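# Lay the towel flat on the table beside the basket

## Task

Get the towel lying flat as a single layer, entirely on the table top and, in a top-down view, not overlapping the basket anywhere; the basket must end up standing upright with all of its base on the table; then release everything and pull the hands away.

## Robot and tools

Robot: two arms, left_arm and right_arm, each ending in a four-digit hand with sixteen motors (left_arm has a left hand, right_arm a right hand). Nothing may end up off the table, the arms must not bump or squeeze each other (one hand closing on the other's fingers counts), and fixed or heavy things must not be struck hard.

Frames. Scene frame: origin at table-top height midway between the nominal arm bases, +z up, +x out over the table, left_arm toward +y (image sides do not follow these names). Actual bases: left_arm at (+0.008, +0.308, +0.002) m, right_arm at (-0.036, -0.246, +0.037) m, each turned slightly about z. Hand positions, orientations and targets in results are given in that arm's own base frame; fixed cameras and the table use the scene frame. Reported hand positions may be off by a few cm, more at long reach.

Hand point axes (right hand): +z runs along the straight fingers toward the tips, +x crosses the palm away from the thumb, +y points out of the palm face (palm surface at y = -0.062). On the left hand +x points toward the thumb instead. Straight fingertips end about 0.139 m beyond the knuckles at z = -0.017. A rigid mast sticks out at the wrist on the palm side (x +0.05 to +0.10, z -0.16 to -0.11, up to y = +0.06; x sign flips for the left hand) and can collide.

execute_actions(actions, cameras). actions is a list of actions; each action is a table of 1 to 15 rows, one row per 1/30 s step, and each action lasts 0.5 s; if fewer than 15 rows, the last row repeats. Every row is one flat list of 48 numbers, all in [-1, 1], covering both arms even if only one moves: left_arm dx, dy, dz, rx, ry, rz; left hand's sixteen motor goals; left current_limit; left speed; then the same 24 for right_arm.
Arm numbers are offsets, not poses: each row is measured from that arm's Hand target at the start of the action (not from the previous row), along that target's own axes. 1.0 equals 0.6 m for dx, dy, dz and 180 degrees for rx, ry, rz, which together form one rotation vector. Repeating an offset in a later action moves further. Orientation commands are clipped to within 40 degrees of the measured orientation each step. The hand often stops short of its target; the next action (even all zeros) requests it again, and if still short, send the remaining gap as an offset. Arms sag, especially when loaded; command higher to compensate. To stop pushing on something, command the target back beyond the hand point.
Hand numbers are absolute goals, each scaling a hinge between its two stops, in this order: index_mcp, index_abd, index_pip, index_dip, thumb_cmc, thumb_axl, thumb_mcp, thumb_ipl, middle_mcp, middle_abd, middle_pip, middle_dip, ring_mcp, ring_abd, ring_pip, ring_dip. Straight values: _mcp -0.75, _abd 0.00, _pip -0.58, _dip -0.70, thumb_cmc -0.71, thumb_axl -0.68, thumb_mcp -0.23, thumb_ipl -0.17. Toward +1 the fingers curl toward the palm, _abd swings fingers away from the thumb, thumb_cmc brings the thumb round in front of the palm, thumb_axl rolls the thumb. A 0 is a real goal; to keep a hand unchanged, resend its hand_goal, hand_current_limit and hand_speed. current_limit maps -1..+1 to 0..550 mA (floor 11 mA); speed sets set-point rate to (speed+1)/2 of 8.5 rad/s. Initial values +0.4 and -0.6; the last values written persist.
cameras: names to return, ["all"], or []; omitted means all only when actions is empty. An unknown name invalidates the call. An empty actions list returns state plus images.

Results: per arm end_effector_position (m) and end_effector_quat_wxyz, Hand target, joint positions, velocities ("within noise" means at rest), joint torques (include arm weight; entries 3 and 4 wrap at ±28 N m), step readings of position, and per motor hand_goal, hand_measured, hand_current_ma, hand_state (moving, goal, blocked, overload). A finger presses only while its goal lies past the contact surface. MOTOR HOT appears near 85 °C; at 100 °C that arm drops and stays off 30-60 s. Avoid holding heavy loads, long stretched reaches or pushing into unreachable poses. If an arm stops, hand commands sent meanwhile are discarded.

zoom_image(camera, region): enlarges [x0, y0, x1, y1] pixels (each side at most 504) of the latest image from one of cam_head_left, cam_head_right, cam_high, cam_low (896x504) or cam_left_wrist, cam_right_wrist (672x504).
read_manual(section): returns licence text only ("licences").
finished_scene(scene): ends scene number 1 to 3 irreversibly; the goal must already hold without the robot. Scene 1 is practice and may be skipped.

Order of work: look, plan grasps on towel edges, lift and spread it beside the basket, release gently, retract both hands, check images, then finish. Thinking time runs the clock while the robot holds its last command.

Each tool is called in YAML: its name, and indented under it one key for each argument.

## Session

execute_actions:
  actions: []

Scene clock: 0.00 s.
left_arm: end_effector_position=(+0.6386, -0.2140, +0.3950) hand_goal=(-0.754, +0.000, -0.576, -0.696, -0.714, -0.678, -0.226, -0.168, -0.754, +0.000, -0.576, -0.696, -0.754, +0.000, -0.576, -0.696) hand_measured=(-0.754, +0.000, -0.576, -0.696, -0.714, -0.678, -0.226, -0.168, -0.754, +0.000, -0.576, -0.696, -0.754, +0.000, -0.576, -0.696) hand_current_ma=(+0, +0, +0, +0, +0, +0, +0, +0, +0, +0, +0, +0, +0, +0, +0, +0) hand_state=(goal, goal, goal, goal, goal, goal, goal, goal, goal, goal, goal, goal, goal, goal, goal, goal) hand_current_limit=0.40 hand_speed=-0.60 end_effector_quat_wxyz=(+0.275, +0.823, +0.334, +0.368) | right_arm: end_effector_position=(+0.4406, -0.0863, +0.2439) hand_goal=(-0.754, +0.000, -0.576, -0.696, -0.714, -0.678, -0.226, -0.168, -0.754, +0.000, -0.576, -0.696, -0.754, +0.000, -0.576, -0.696) hand_measured=(-0.754, +0.000, -0.576, -0.696, -0.714, -0.678, -0.226, -0.168, -0.754, +0.000, -0.576, -0.696, -0.754, +0.000, -0.576, -0.696) hand_current_ma=(+0, +0, +0, +0, +0, +0, +0, +0, +0, +0, +0, +0, +0, +0, +0, +0) hand_state=(goal, goal, goal, goal, goal, goal, goal, goal, goal, goal, goal, goal, goal, goal, goal, goal) hand_current_limit=0.40 hand_speed=-0.60 end_effector_quat_wxyz=(+0.660, +0.317, +0.632, +0.256)
Joint positions: left_arm=[-0.298 1.446 1.328 -0.499 -0.035 0.519] | right_arm=[-0.393 1.48 0.332 1.149 -0.297 -0.735]
Joint velocities: within noise
Joint torques (N m): no reading
Heat: left arm: hottest shoulder 33 °C; right arm: hottest shoulder 25 °C.
Hand target: left_arm +0.6424, -0.2152, +0.4119; +0.283, +0.817, +0.332, +0.378 | right_arm +0.4437, -0.0876, +0.2485; +0.665, +0.314, +0.628, +0.256

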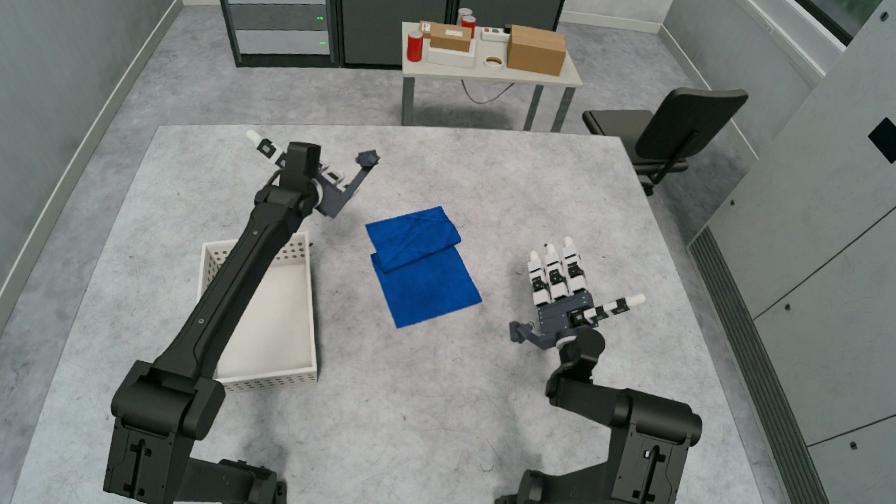

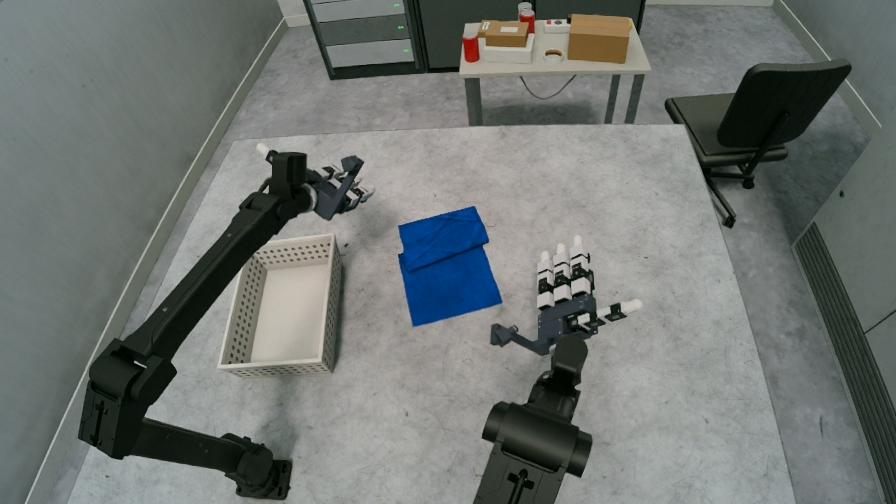

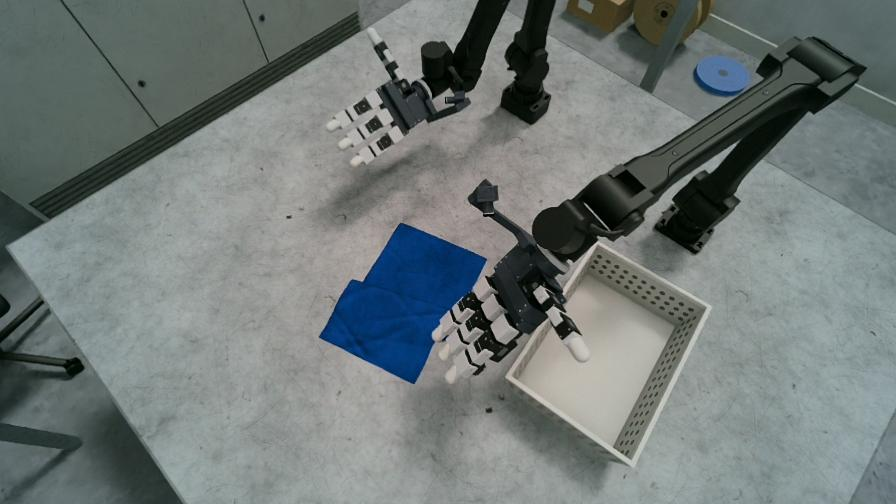

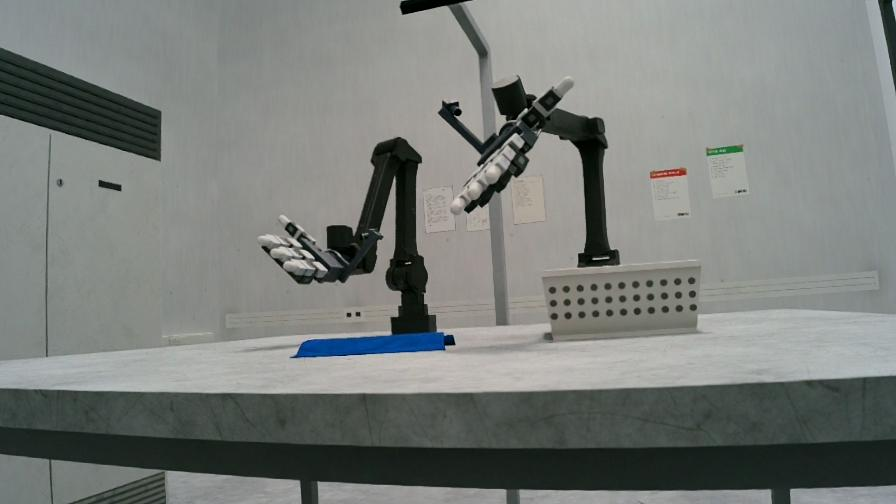

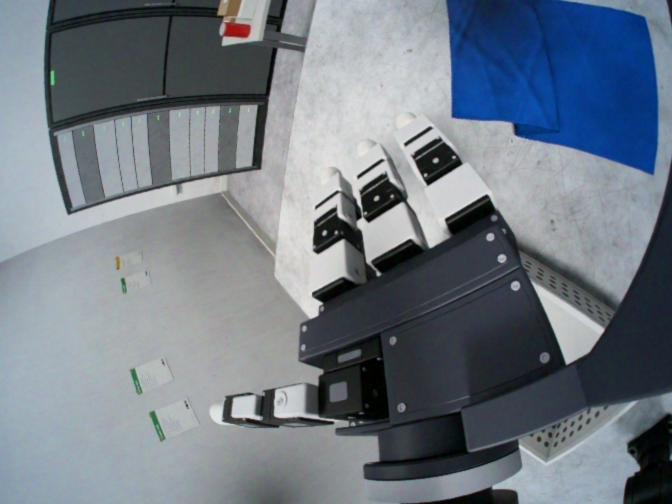

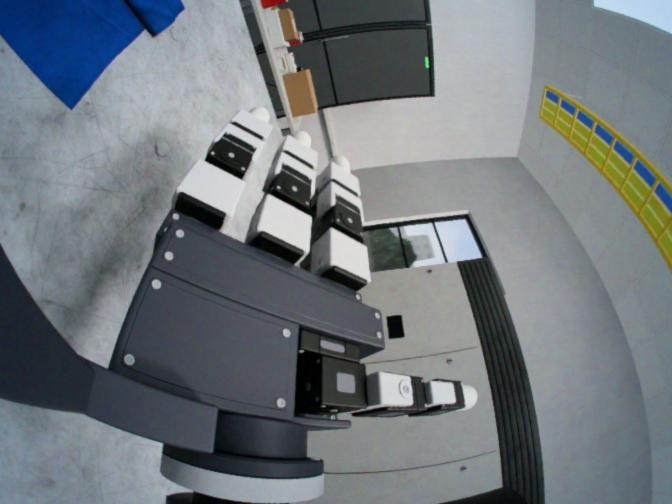

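zoom_image:
  camera: "cam_high"
  region: [300, 210, 500, 400]

zoom_image:
  camera: "cam_head_right"
  region: [380, 190, 520, 340]

zoom_image:
  camera: "cam_low"
  region: [280, 320, 480, 370]

zoom_image:
  camera: "cam_left_wrist"
  region: [430, 0, 672, 200]

Scaled by 2.520.

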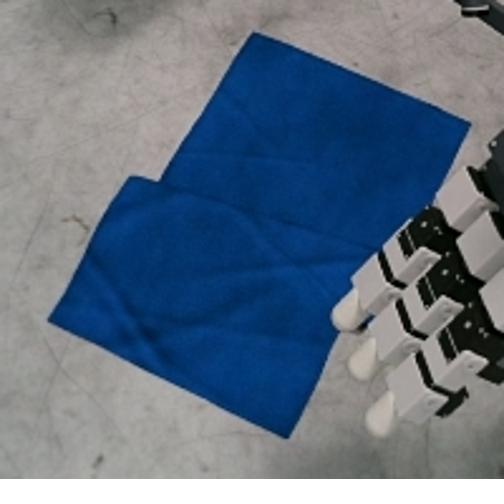

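Scaled by 3.360.

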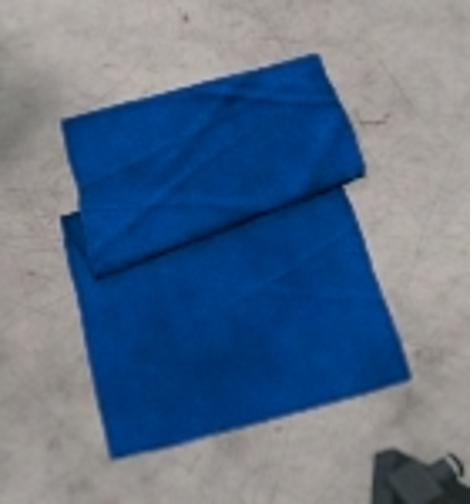

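Scaled by 2.520.

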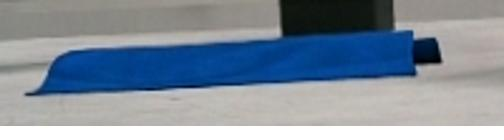

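Scaled by 2.083 from the camera's 672x504 image, which has a finer 960x720 frame.

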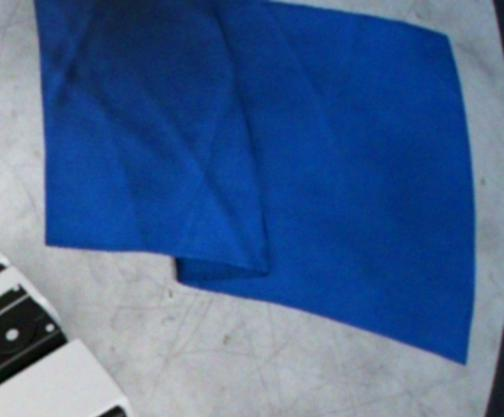

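execute_actions:
  actions:
    - [[0,0,0,0.0997,-0.0337,-0.0423,-0.342,0,-0.431,-0.696,-0.714,-0.678,-0.226,-0.168,-0.342,0,-0.431,-0.696,-0.342,0,-0.431,-0.696,0,-0.6,0,0,0,0.1056,0.0697,0.0194,-0.342,0,-0.431,-0.696,-0.714,-0.678,-0.226,-0.168,-0.342,0,-0.431,-0.696,-0.342,0,-0.431,-0.696,0,-0.6]]
    - [[0,0,0,0.0997,-0.0337,-0.0423,-0.342,0,-0.431,-0.696,-0.714,-0.678,-0.226,-0.168,-0.342,0,-0.431,-0.696,-0.342,0,-0.431,-0.696,0,-0.6,0,0,0,0.1056,0.0697,0.0194,-0.342,0,-0.431,-0.696,-0.714,-0.678,-0.226,-0.168,-0.342,0,-0.431,-0.696,-0.342,0,-0.431,-0.696,0,-0.6]]
    - [[0,0,0,0.0997,-0.0337,-0.0423,-0.342,0,-0.431,-0.696,-0.714,-0.678,-0.226,-0.168,-0.342,0,-0.431,-0.696,-0.342,0,-0.431,-0.696,0,-0.6,0,0,0,0.1056,0.0697,0.0194,-0.342,0,-0.431,-0.696,-0.714,-0.678,-0.226,-0.168,-0.342,0,-0.431,-0.696,-0.342,0,-0.431,-0.696,0,-0.6]]
    - [[0,0,0,0,0,0,-0.342,0,-0.431,-0.696,-0.714,-0.678,-0.226,-0.168,-0.342,0,-0.431,-0.696,-0.342,0,-0.431,-0.696,0,-0.6,0,0,0,0.1056,0.0697,0.0194,-0.342,0,-0.431,-0.696,-0.714,-0.678,-0.226,-0.168,-0.342,0,-0.431,-0.696,-0.342,0,-0.431,-0.696,0,-0.6]]
  cameras: ["all"]

Scene clock: 62.27 s.
left_arm: end_effector_position=(+0.6343, -0.2063, +0.4021) hand_goal=(-0.342, +0.000, -0.432, -0.696, -0.714, -0.678, -0.226, -0.168, -0.342, +0.000, -0.432, -0.696, -0.342, +0.000, -0.432, -0.696) hand_measured=(-0.350, +0.000, -0.436, -0.696, -0.718, -0.678, -0.224, -0.168, -0.352, +0.000, -0.436, -0.696, -0.354, +0.000, -0.436, -0.696) hand_current_ma=(-20, +0, -6, +0, -6, +1, +5, +0, -26, +0, -8, +0, -27, +0, -7, +0) hand_state=(goal, goal, goal, goal, goal, goal, goal, goal, goal, goal, goal, goal, goal, goal, goal, goal) hand_current_limit=0.00 hand_speed=-0.60 end_effector_quat_wxyz=(+0.094, +0.819, +0.560, +0.075) | right_arm: end_effector_position=(+0.4364, -0.0879, +0.2324) hand_goal=(-0.342, +0.000, -0.432, -0.696, -0.714, -0.678, -0.226, -0.168, -0.342, +0.000, -0.432, -0.696, -0.342, +0.000, -0.432, -0.696) hand_measured=(-0.350, +0.000, -0.434, -0.696, -0.714, -0.678, -0.224, -0.168, -0.348, +0.000, -0.434, -0.696, -0.350, +0.000, -0.434, -0.696) hand_current_ma=(-36, +3, -9, +0, -4, +4, +18, +2, -33, +3, -11, +0, -41, +3, -10, +0) hand_state=(goal, goal, goal, goal, goal, goal, goal, goal, goal, goal, goal, goal, goal, goal, goal, goal) hand_current_limit=0.00 hand_speed=-0.60 end_effector_quat_wxyz=(-0.013, +0.580, +0.815, -0.004)
Joint positions: left_arm=[-0.348 1.781 2.143 -1.691 -0.013 0.025] | right_arm=[-0.263 1.303 1.22 -1.514 -0.001 -0.597]
Joint torques (N m): left_arm=[-2.61 -16.09 14.37 0.42 -0.03 -0.05] | right_arm=[0.03 -12.81 11.66 0.18 -0.05 0]
Heat: left arm: hottest shoulder 34 °C; right arm: hottest shoulder 25 °C.
Hand target: left_arm +0.6424, -0.2154, +0.4119; +0.000, +0.824, +0.567, -0.001 | right_arm +0.4437, -0.0875, +0.2484; +0.000, +0.580, +0.814, +0.000
Off the commanded pose: left_arm 0.016 m, 14 deg | right_arm 0.018 m, 2 deg.
joint sent to its limit (left arm) — joint 4 (wrist pitch), lower limit. The joint targets are off in orientation, not in position.
Step readings (end_effector_position of left_arm | right_arm):
0: (+0.6386, -0.2140, +0.3950) | (+0.4406, -0.0863, +0.2439)
1: (+0.6379, -0.2094, +0.3907) | (+0.4438, -0.0907, +0.2373)
2: (+0.6352, -0.2060, +0.3813) | (+0.4466, -0.0943, +0.2317)
4: (+0.6307, -0.2022, +0.3778) | (+0.4411, -0.0929, +0.2311)
8: (+0.6321, -0.2071, +0.3946) | (+0.4268, -0.0856, +0.2520)
15: (+0.6309, -0.2087, +0.4029) | (+0.4321, -0.0873, +0.2394)
16: (+0.6279, -0.2066, +0.4001) | (+0.4334, -0.0905, +0.2300)
17: (+0.6242, -0.2056, +0.3940) | (+0.4330, -0.0920, +0.2210)
19: (+0.6277, -0.2055, +0.3974) | (+0.4267, -0.0893, +0.2139)
23: (+0.6384, -0.2098, +0.4042) | (+0.4288, -0.0846, +0.2315)
30: (+0.6353, -0.2072, +0.3927) | (+0.4350, -0.0862, +0.2371)
31: (+0.6328, -0.2080, +0.3930) | (+0.4321, -0.0881, +0.2319)
32: (+0.6307, -0.2095, +0.3930) | (+0.4273, -0.0874, +0.2248)
34: (+0.6332, -0.2108, +0.3993) | (+0.4243, -0.0864, +0.2234)
38: (+0.6351, -0.2090, +0.4029) | (+0.4377, -0.0864, +0.2367)
45: (+0.6343, -0.2069, +0.4021) | (+0.4352, -0.0863, +0.2342)
46: (+0.6343, -0.2067, +0.4021) | (+0.4308, -0.0865, +0.2337)
47: (+0.6343, -0.2067, +0.4021) | (+0.4232, -0.0844, +0.2312)
49: (+0.6343, -0.2066, +0.4021) | (+0.4261, -0.0852, +0.2368)
53: (+0.6344, -0.2064, +0.4021) | (+0.4434, -0.0885, +0.2386)
60: (+0.6343, -0.2064, +0.4021) | (+0.4365, -0.0877, +0.2325)

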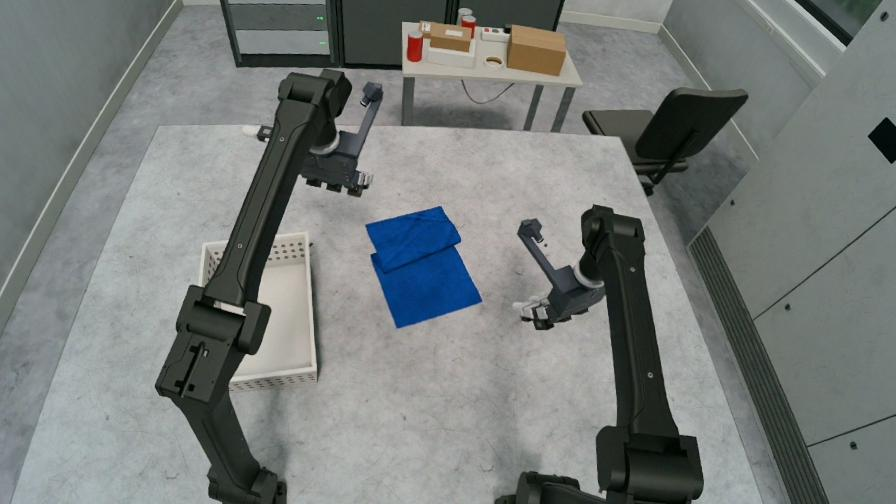

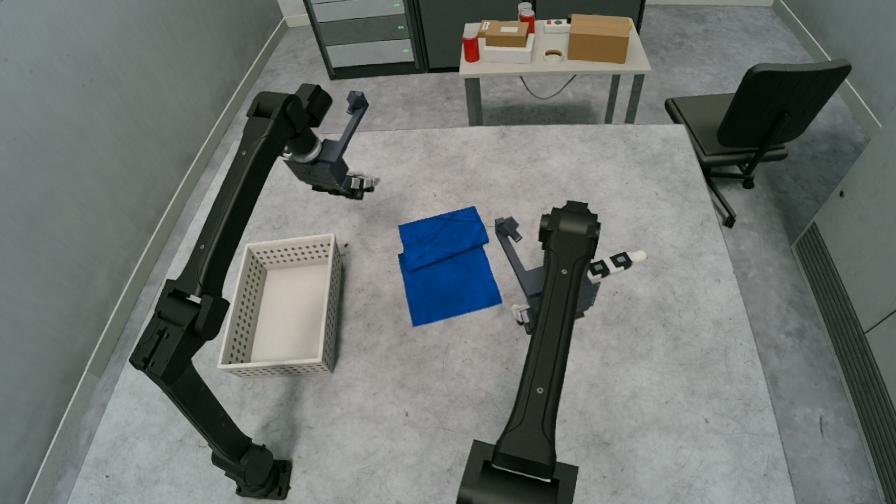

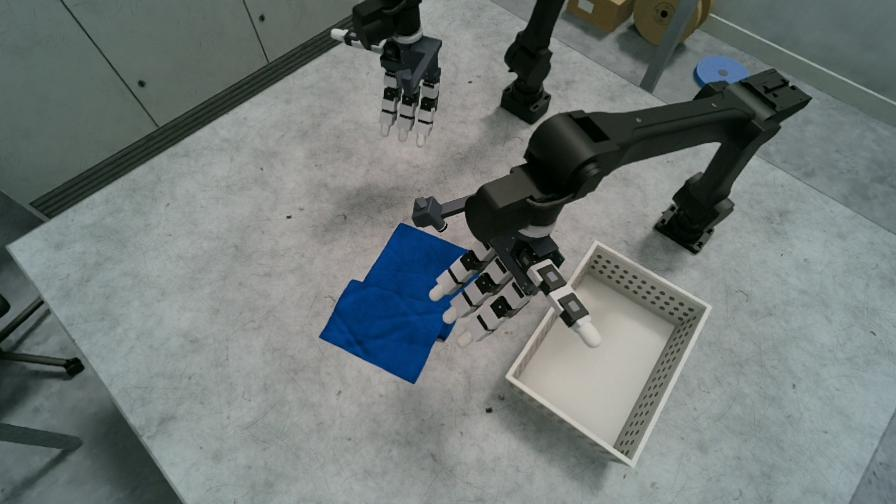

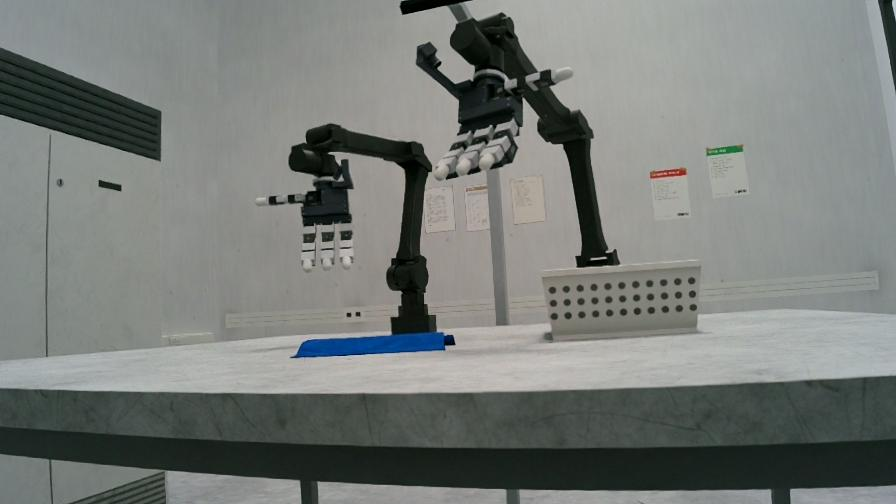

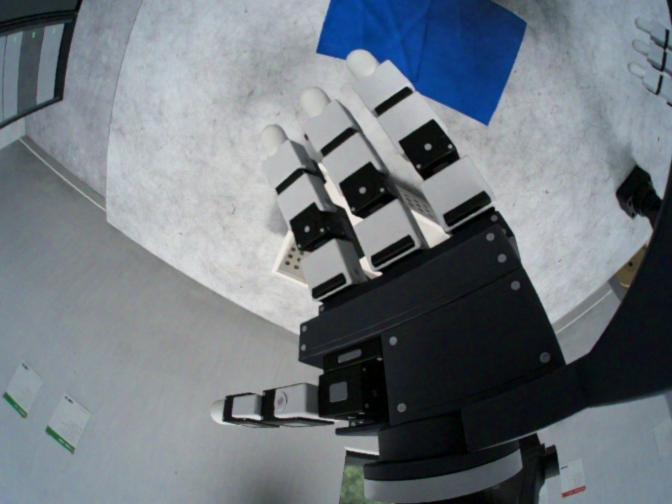

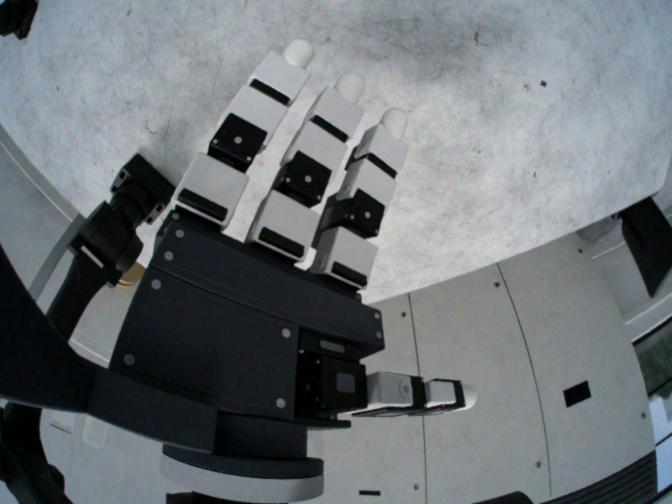

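execute_actions:
  actions:
    - [[-0.064,0.076,0.12,0,0,0,-0.342,0,-0.431,-0.696,-0.714,-0.678,-0.226,-0.168,-0.342,0,-0.431,-0.696,-0.342,0,-0.431,-0.696,0,-0.6,0.078,0.093,0.04,0,0,0,-0.342,0,-0.431,-0.696,-0.714,-0.678,-0.226,-0.168,-0.342,0,-0.431,-0.696,-0.342,0,-0.431,-0.696,0,-0.6]]
    - [[-0.064,0.076,0.12,0,0,0,-0.342,0,-0.431,-0.696,-0.714,-0.678,-0.226,-0.168,-0.342,0,-0.431,-0.696,-0.342,0,-0.431,-0.696,0,-0.6,0.078,0.093,0.04,0,0,0,-0.342,0,-0.431,-0.696,-0.714,-0.678,-0.226,-0.168,-0.342,0,-0.431,-0.696,-0.342,0,-0.431,-0.696,0,-0.6]]
    - [[-0.064,0.076,0.12,0,0,0,-0.342,0,-0.431,-0.696,-0.714,-0.678,-0.226,-0.168,-0.342,0,-0.431,-0.696,-0.342,0,-0.431,-0.696,0,-0.6,0.078,0.093,0.08,0,0,0,-0.342,0,-0.431,-0.696,-0.714,-0.678,-0.226,-0.168,-0.342,0,-0.431,-0.696,-0.342,0,-0.431,-0.696,0,-0.6]]
  cameras: ["all"]

Scene clock: 86.63 s.
left_arm: end_effector_position=(+0.7200, -0.3692, +0.1655) hand_goal=(-0.342, +0.000, -0.432, -0.696, -0.714, -0.678, -0.226, -0.168, -0.342, +0.000, -0.432, -0.696, -0.342, +0.000, -0.432, -0.696) hand_measured=(-0.346, +0.000, -0.436, -0.696, -0.716, -0.678, -0.224, -0.168, -0.348, +0.000, -0.436, -0.696, -0.346, +0.000, -0.436, -0.696) hand_current_ma=(-9, +0, -6, +0, -3, +1, +6, +0, -11, +0, -7, +0, -10, +0, -5, +0) hand_state=(goal, goal, goal, goal, goal, goal, goal, goal, goal, goal, goal, goal, goal, goal, goal, goal) hand_current_limit=0.00 hand_speed=-0.60 end_effector_quat_wxyz=(+0.018, +0.828, +0.560, +0.011) | right_arm: end_effector_position=(+0.5389, +0.1000, +0.1297) hand_goal=(-0.342, +0.000, -0.432, -0.696, -0.714, -0.678, -0.226, -0.168, -0.342, +0.000, -0.432, -0.696, -0.342, +0.000, -0.432, -0.696) hand_measured=(-0.348, +0.000, -0.434, -0.696, -0.714, -0.678, -0.222, -0.168, -0.348, +0.000, -0.434, -0.696, -0.350, +0.000, -0.434, -0.696) hand_current_ma=(-30, -3, -9, +0, -1, +4, +19, +2, -29, -3, -11, +0, -36, -3, -10, +0) hand_state=(goal, goal, goal, goal, goal, goal, goal, goal, goal, goal, goal, goal, goal, goal, goal, goal) hand_current_limit=0.00 hand_speed=-0.60 end_effector_quat_wxyz=(-0.018, +0.575, +0.818, -0.018)
Joint positions: left_arm=[-0.516 2.368 2.533 -1.694 -0.003 -0.135] | right_arm=[0.203 1.63 1.301 -1.293 -0.002 -0.142]
Joint torques (N m): left_arm=[-2.02 -27.28 14.08 0.09 -0.11 -0.01] | right_arm=[-0.79 -18.84 11.89 0.55 0.1 0]
Heat: left arm: hottest shoulder 35 °C; right arm: hottest elbow 28 °C.
Hand target: left_arm +0.7288, -0.3717, +0.1957; +0.000, +0.824, +0.567, -0.001 | right_arm +0.5562, +0.0998, +0.1526; +0.000, +0.580, +0.814, +0.000
Off the commanded pose: left_arm 0.032 m, 3 deg | right_arm 0.028 m, 3 deg.
joint sent to its limit (left arm) — joint 4 (wrist pitch), lower limit. The joint targets are off in orientation, not in position.
Step readings (end_effector_position of left_arm | right_arm):
0: (+0.6343, -0.2063, +0.4021) | (+0.4364, -0.0880, +0.2324)
1: (+0.6358, -0.2092, +0.3979) | (+0.4394, -0.0838, +0.2320)
2: (+0.6402, -0.2112, +0.3995) | (+0.4437, -0.0790, +0.2315)
4: (+0.6493, -0.2270, +0.3889) | (+0.4561, -0.0481, +0.2276)
8: (+0.6583, -0.2575, +0.3413) | (+0.4653, -0.0046, +0.2123)
15: (+0.6644, -0.2743, +0.2966) | (+0.4663, -0.0182, +0.2066)
16: (+0.6667, -0.2775, +0.2962) | (+0.4690, -0.0165, +0.2051)
17: (+0.6741, -0.2800, +0.3020) | (+0.4742, -0.0141, +0.2047)
19: (+0.6867, -0.2901, +0.3040) | (+0.4882, +0.0105, +0.2003)
23: (+0.6914, -0.3059, +0.2778) | (+0.5007, +0.0506, +0.1850)
30: (+0.6927, -0.3172, +0.2437) | (+0.5022, +0.0428, +0.1794)
31: (+0.6948, -0.3214, +0.2408) | (+0.5056, +0.0464, +0.1772)
32: (+0.7032, -0.3269, +0.2460) | (+0.5129, +0.0473, +0.1764)
34: (+0.7179, -0.3388, +0.2440) | (+0.5291, +0.0685, +0.1674)
38: (+0.7218, -0.3566, +0.2089) | (+0.5381, +0.1058, +0.1386)
45: (+0.7190, -0.3689, +0.1624) | (+0.5382, +0.1044, +0.1293)

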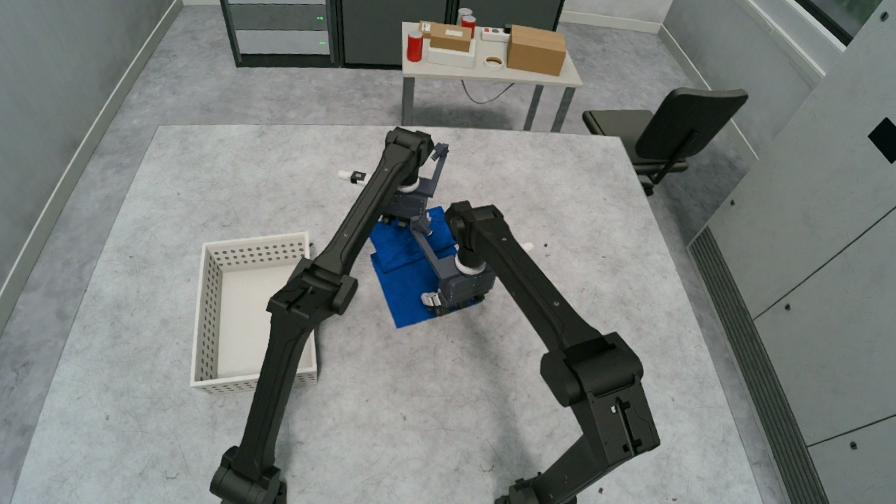

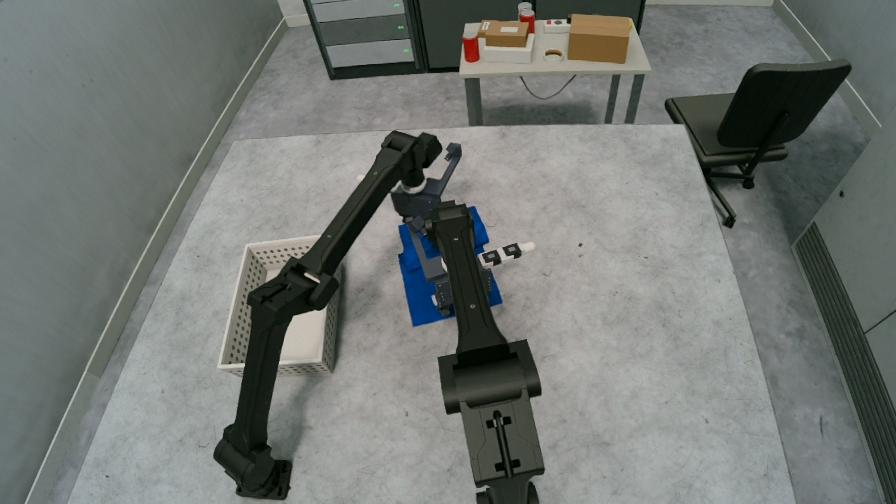

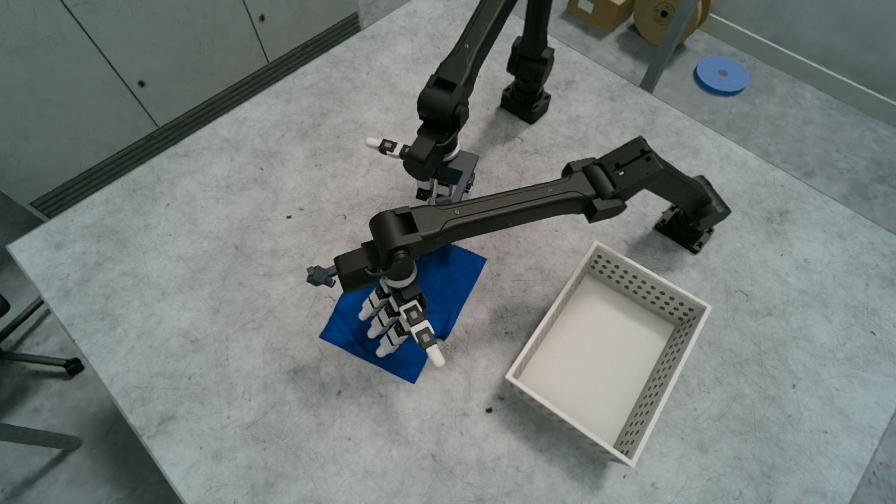

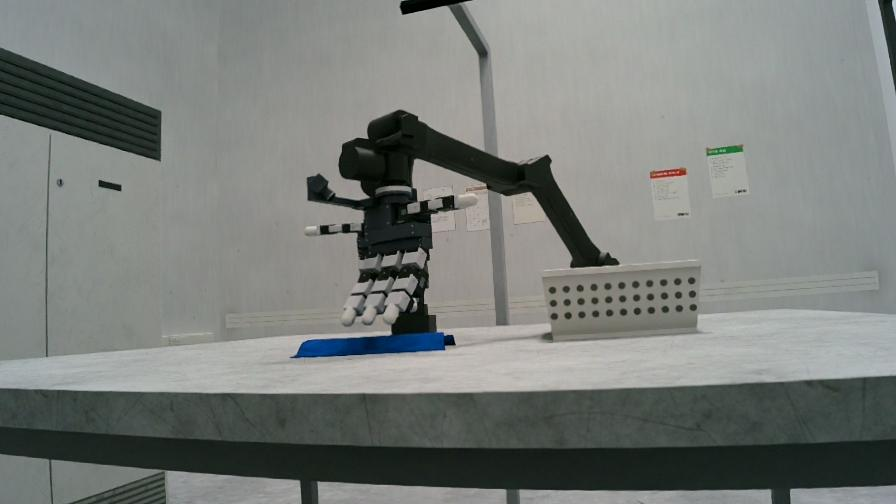

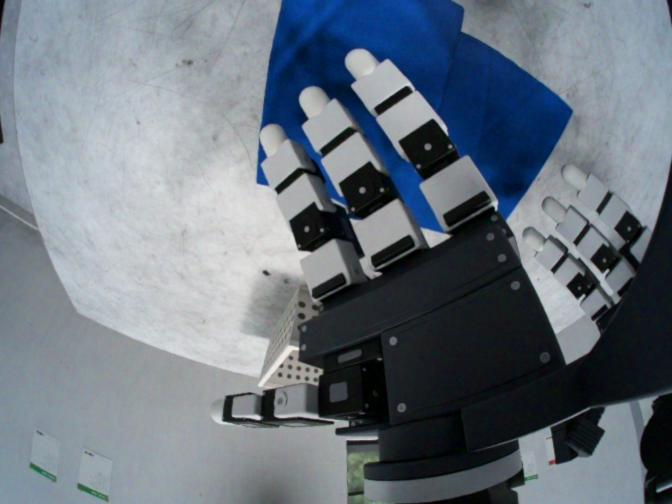

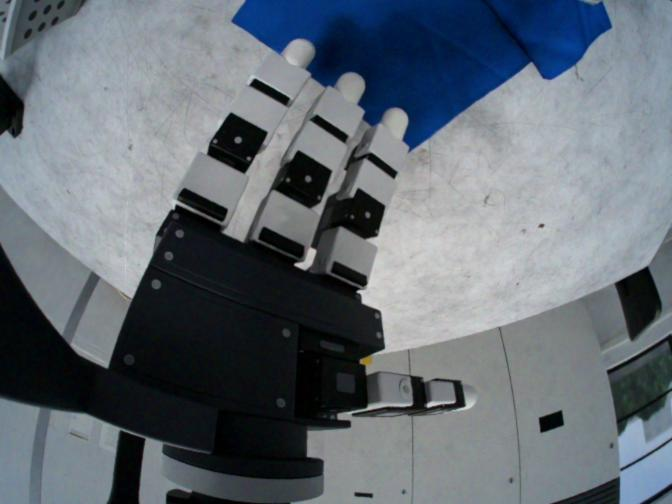

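execute_actions:
  actions:
    - [[-0.033,0,0.05,0,0,0,-0.342,0,-0.431,-0.696,-0.714,-0.678,-0.226,-0.168,-0.342,0,-0.431,-0.696,-0.342,0,-0.431,-0.696,0,-0.6,0,0.025,0.05,0,0,0,-0.342,0,-0.431,-0.696,-0.714,-0.678,-0.226,-0.168,-0.342,0,-0.431,-0.696,-0.342,0,-0.431,-0.696,0,-0.6]]
    - [[0,0,0.06,0,0,0,-0.342,0,-0.431,-0.696,-0.714,-0.678,-0.226,-0.168,-0.342,0,-0.431,-0.696,-0.342,0,-0.431,-0.696,0,-0.6,0,0,0.05,0,0,0,-0.342,0,-0.431,-0.696,-0.714,-0.678,-0.226,-0.168,-0.342,0,-0.431,-0.696,-0.342,0,-0.431,-0.696,0,-0.6]]
    - [[0,0,0.03,0,0,0,-0.342,0,-0.431,-0.696,-0.714,-0.678,-0.226,-0.168,-0.342,0,-0.431,-0.696,-0.342,0,-0.431,-0.696,0,-0.6,0,0,0.03,0,0,0,-0.342,0,-0.431,-0.696,-0.714,-0.678,-0.226,-0.168,-0.342,0,-0.431,-0.696,-0.342,0,-0.431,-0.696,0,-0.6]]
  cameras: ["all"]

Scene clock: 104.67 s.
left_arm: end_effector_position=(+0.7161, -0.3809, +0.1246) hand_goal=(-0.342, +0.000, -0.432, -0.696, -0.714, -0.678, -0.226, -0.168, -0.342, +0.000, -0.432, -0.696, -0.342, +0.000, -0.432, -0.696) hand_measured=(-0.346, +0.000, -0.436, -0.696, -0.716, -0.678, -0.224, -0.168, -0.344, +0.000, -0.434, -0.696, -0.340, +0.000, -0.428, -0.694) hand_current_ma=(-9, +0, -6, +0, -2, +1, +6, +0, -5, +0, -2, +0, +4, -1, +7, +2) hand_state=(goal, goal, goal, goal, goal, goal, goal, goal, goal, goal, goal, goal, goal, goal, goal, goal) hand_current_limit=0.00 hand_speed=-0.60 end_effector_quat_wxyz=(-0.002, +0.824, +0.567, -0.001) | right_arm: end_effector_position=(+0.5702, +0.1061, +0.0848) hand_goal=(-0.342, +0.000, -0.432, -0.696, -0.714, -0.678, -0.226, -0.168, -0.342, +0.000, -0.432, -0.696, -0.342, +0.000, -0.432, -0.696) hand_measured=(-0.348, +0.000, -0.434, -0.696, -0.714, -0.678, -0.222, -0.168, -0.348, +0.000, -0.434, -0.696, -0.350, +0.000, -0.434, -0.696) hand_current_ma=(-33, -3, -9, +0, -1, +4, +19, +2, -32, -3, -11, +0, -39, -3, -10, +0) hand_state=(goal, goal, goal, goal, goal, goal, goal, goal, goal, goal, goal, goal, goal, goal, goal, goal) hand_current_limit=0.00 hand_speed=-0.60 end_effector_quat_wxyz=(+0.003, +0.577, +0.817, +0.004)
Joint positions: left_arm=[-0.533 2.426 2.545 -1.694 0 -0.168] | right_arm=[0.203 1.719 1.276 -1.118 -0.002 -0.138]
Joint torques (N m): left_arm=[-2.37 -23.77 12.86 0.49 -0.08 -0.06] | right_arm=[-0.38 -17.9 7.61 1.13 0.1 0]
Heat: left arm: hottest shoulder 37 °C; right arm: hottest elbow 28 °C.
Hand target: left_arm +0.7215, -0.3903, +0.1117; +0.000, +0.824, +0.567, -0.001 | right_arm +0.5704, +0.1047, +0.0745; +0.000, +0.580, +0.814, +0.000
Off the commanded pose: left_arm 0.017 m, 0 deg | right_arm 0.010 m, 1 deg.
Step readings (end_effector_position of left_arm | right_arm):
0: (+0.7200, -0.3692, +0.1655) | (+0.5389, +0.1000, +0.1297)
1: (+0.7195, -0.3702, +0.1656) | (+0.5408, +0.1004, +0.1291)
2: (+0.7192, -0.3710, +0.1658) | (+0.5446, +0.1010, +0.1286)
4: (+0.7188, -0.3723, +0.1663) | (+0.5513, +0.1023, +0.1256)
8: (+0.7165, -0.3767, +0.1664) | (+0.5534, +0.1027, +0.1147)
15: (+0.7150, -0.3797, +0.1664) | (+0.5533, +0.1026, +0.1118)
16: (+0.7149, -0.3801, +0.1645) | (+0.5552, +0.1030, +0.1114)
17: (+0.7153, -0.3805, +0.1636) | (+0.5596, +0.1039, +0.1115)
19: (+0.7157, -0.3805, +0.1573) | (+0.5666, +0.1054, +0.1101)
23: (+0.7160, -0.3806, +0.1381) | (+0.5695, +0.1059, +0.1043)
30: (+0.7160, -0.3810, +0.1249) | (+0.5694, +0.1059, +0.1028)
31: (+0.7160, -0.3810, +0.1249) | (+0.5696, +0.1060, +0.1013)
32: (+0.7160, -0.3810, +0.1246) | (+0.5712, +0.1063, +0.1004)
34: (+0.7160, -0.3810, +0.1246) | (+0.5718, +0.1064, +0.0961)
38: (+0.7161, -0.3809, +0.1246) | (+0.5702, +0.1061, +0.0870)
45: (+0.7161, -0.3809, +0.1246) | (+0.5702, +0.1061, +0.0848)

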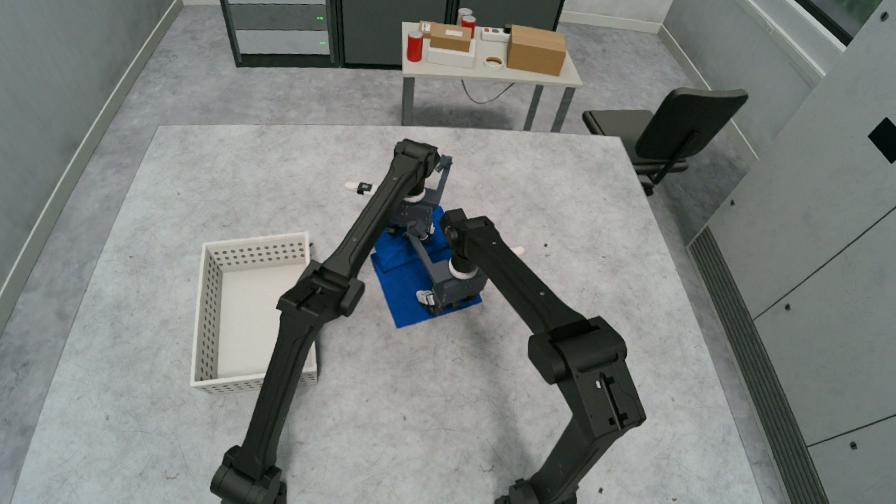

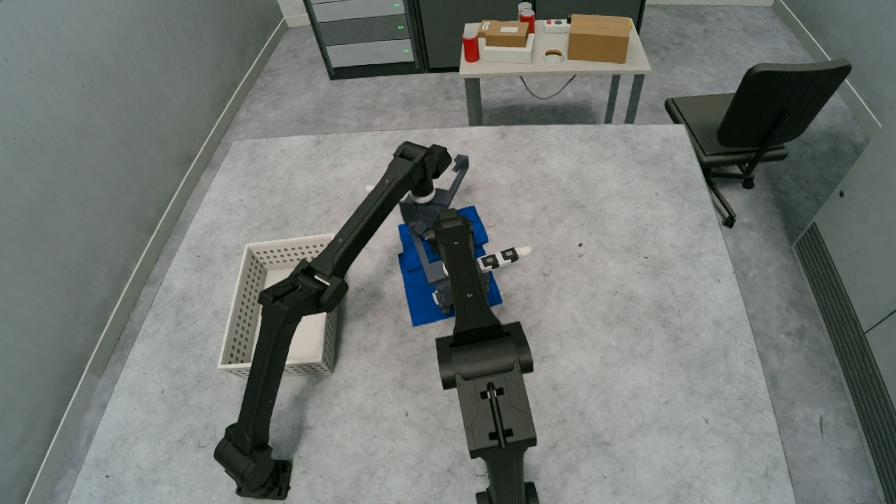

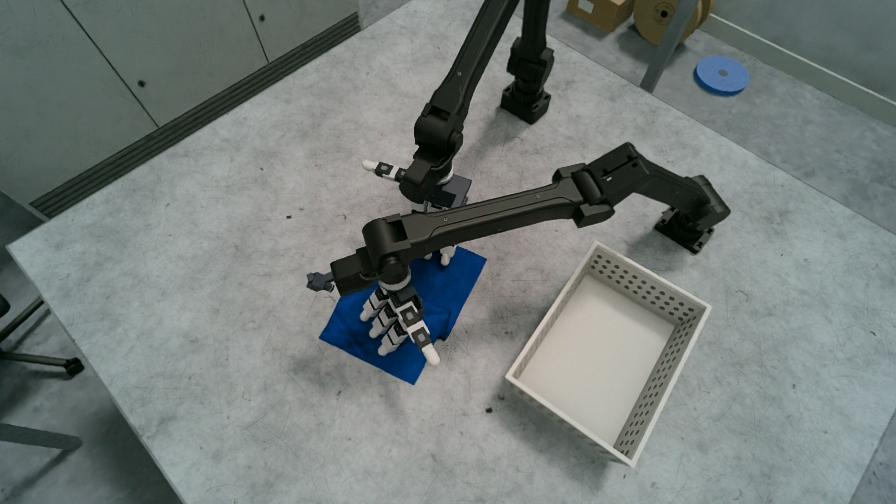

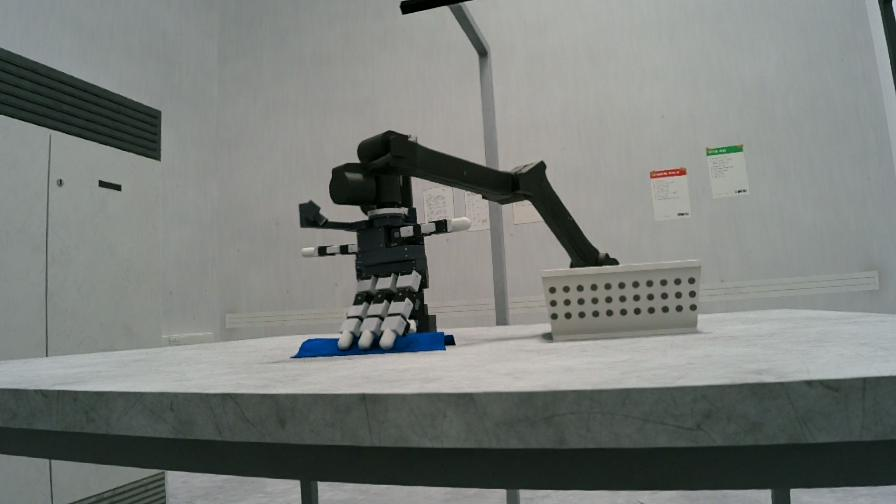

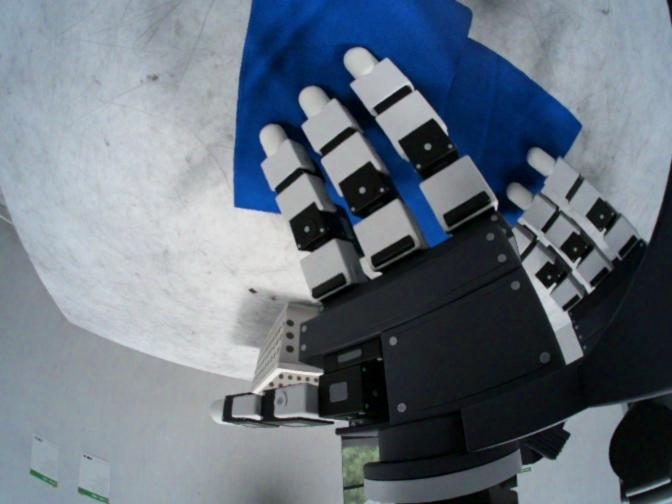

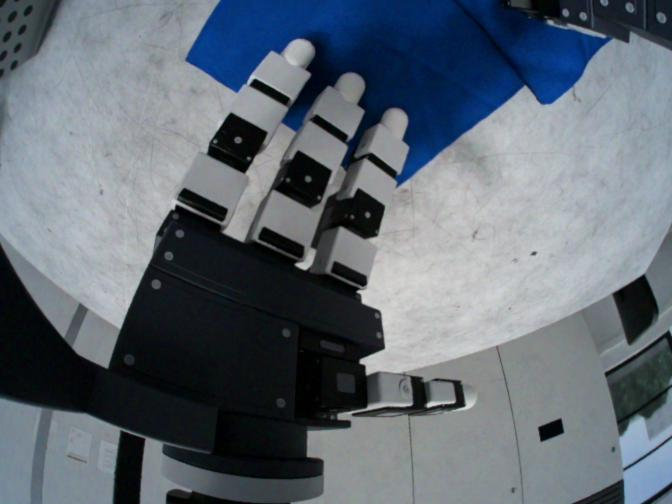

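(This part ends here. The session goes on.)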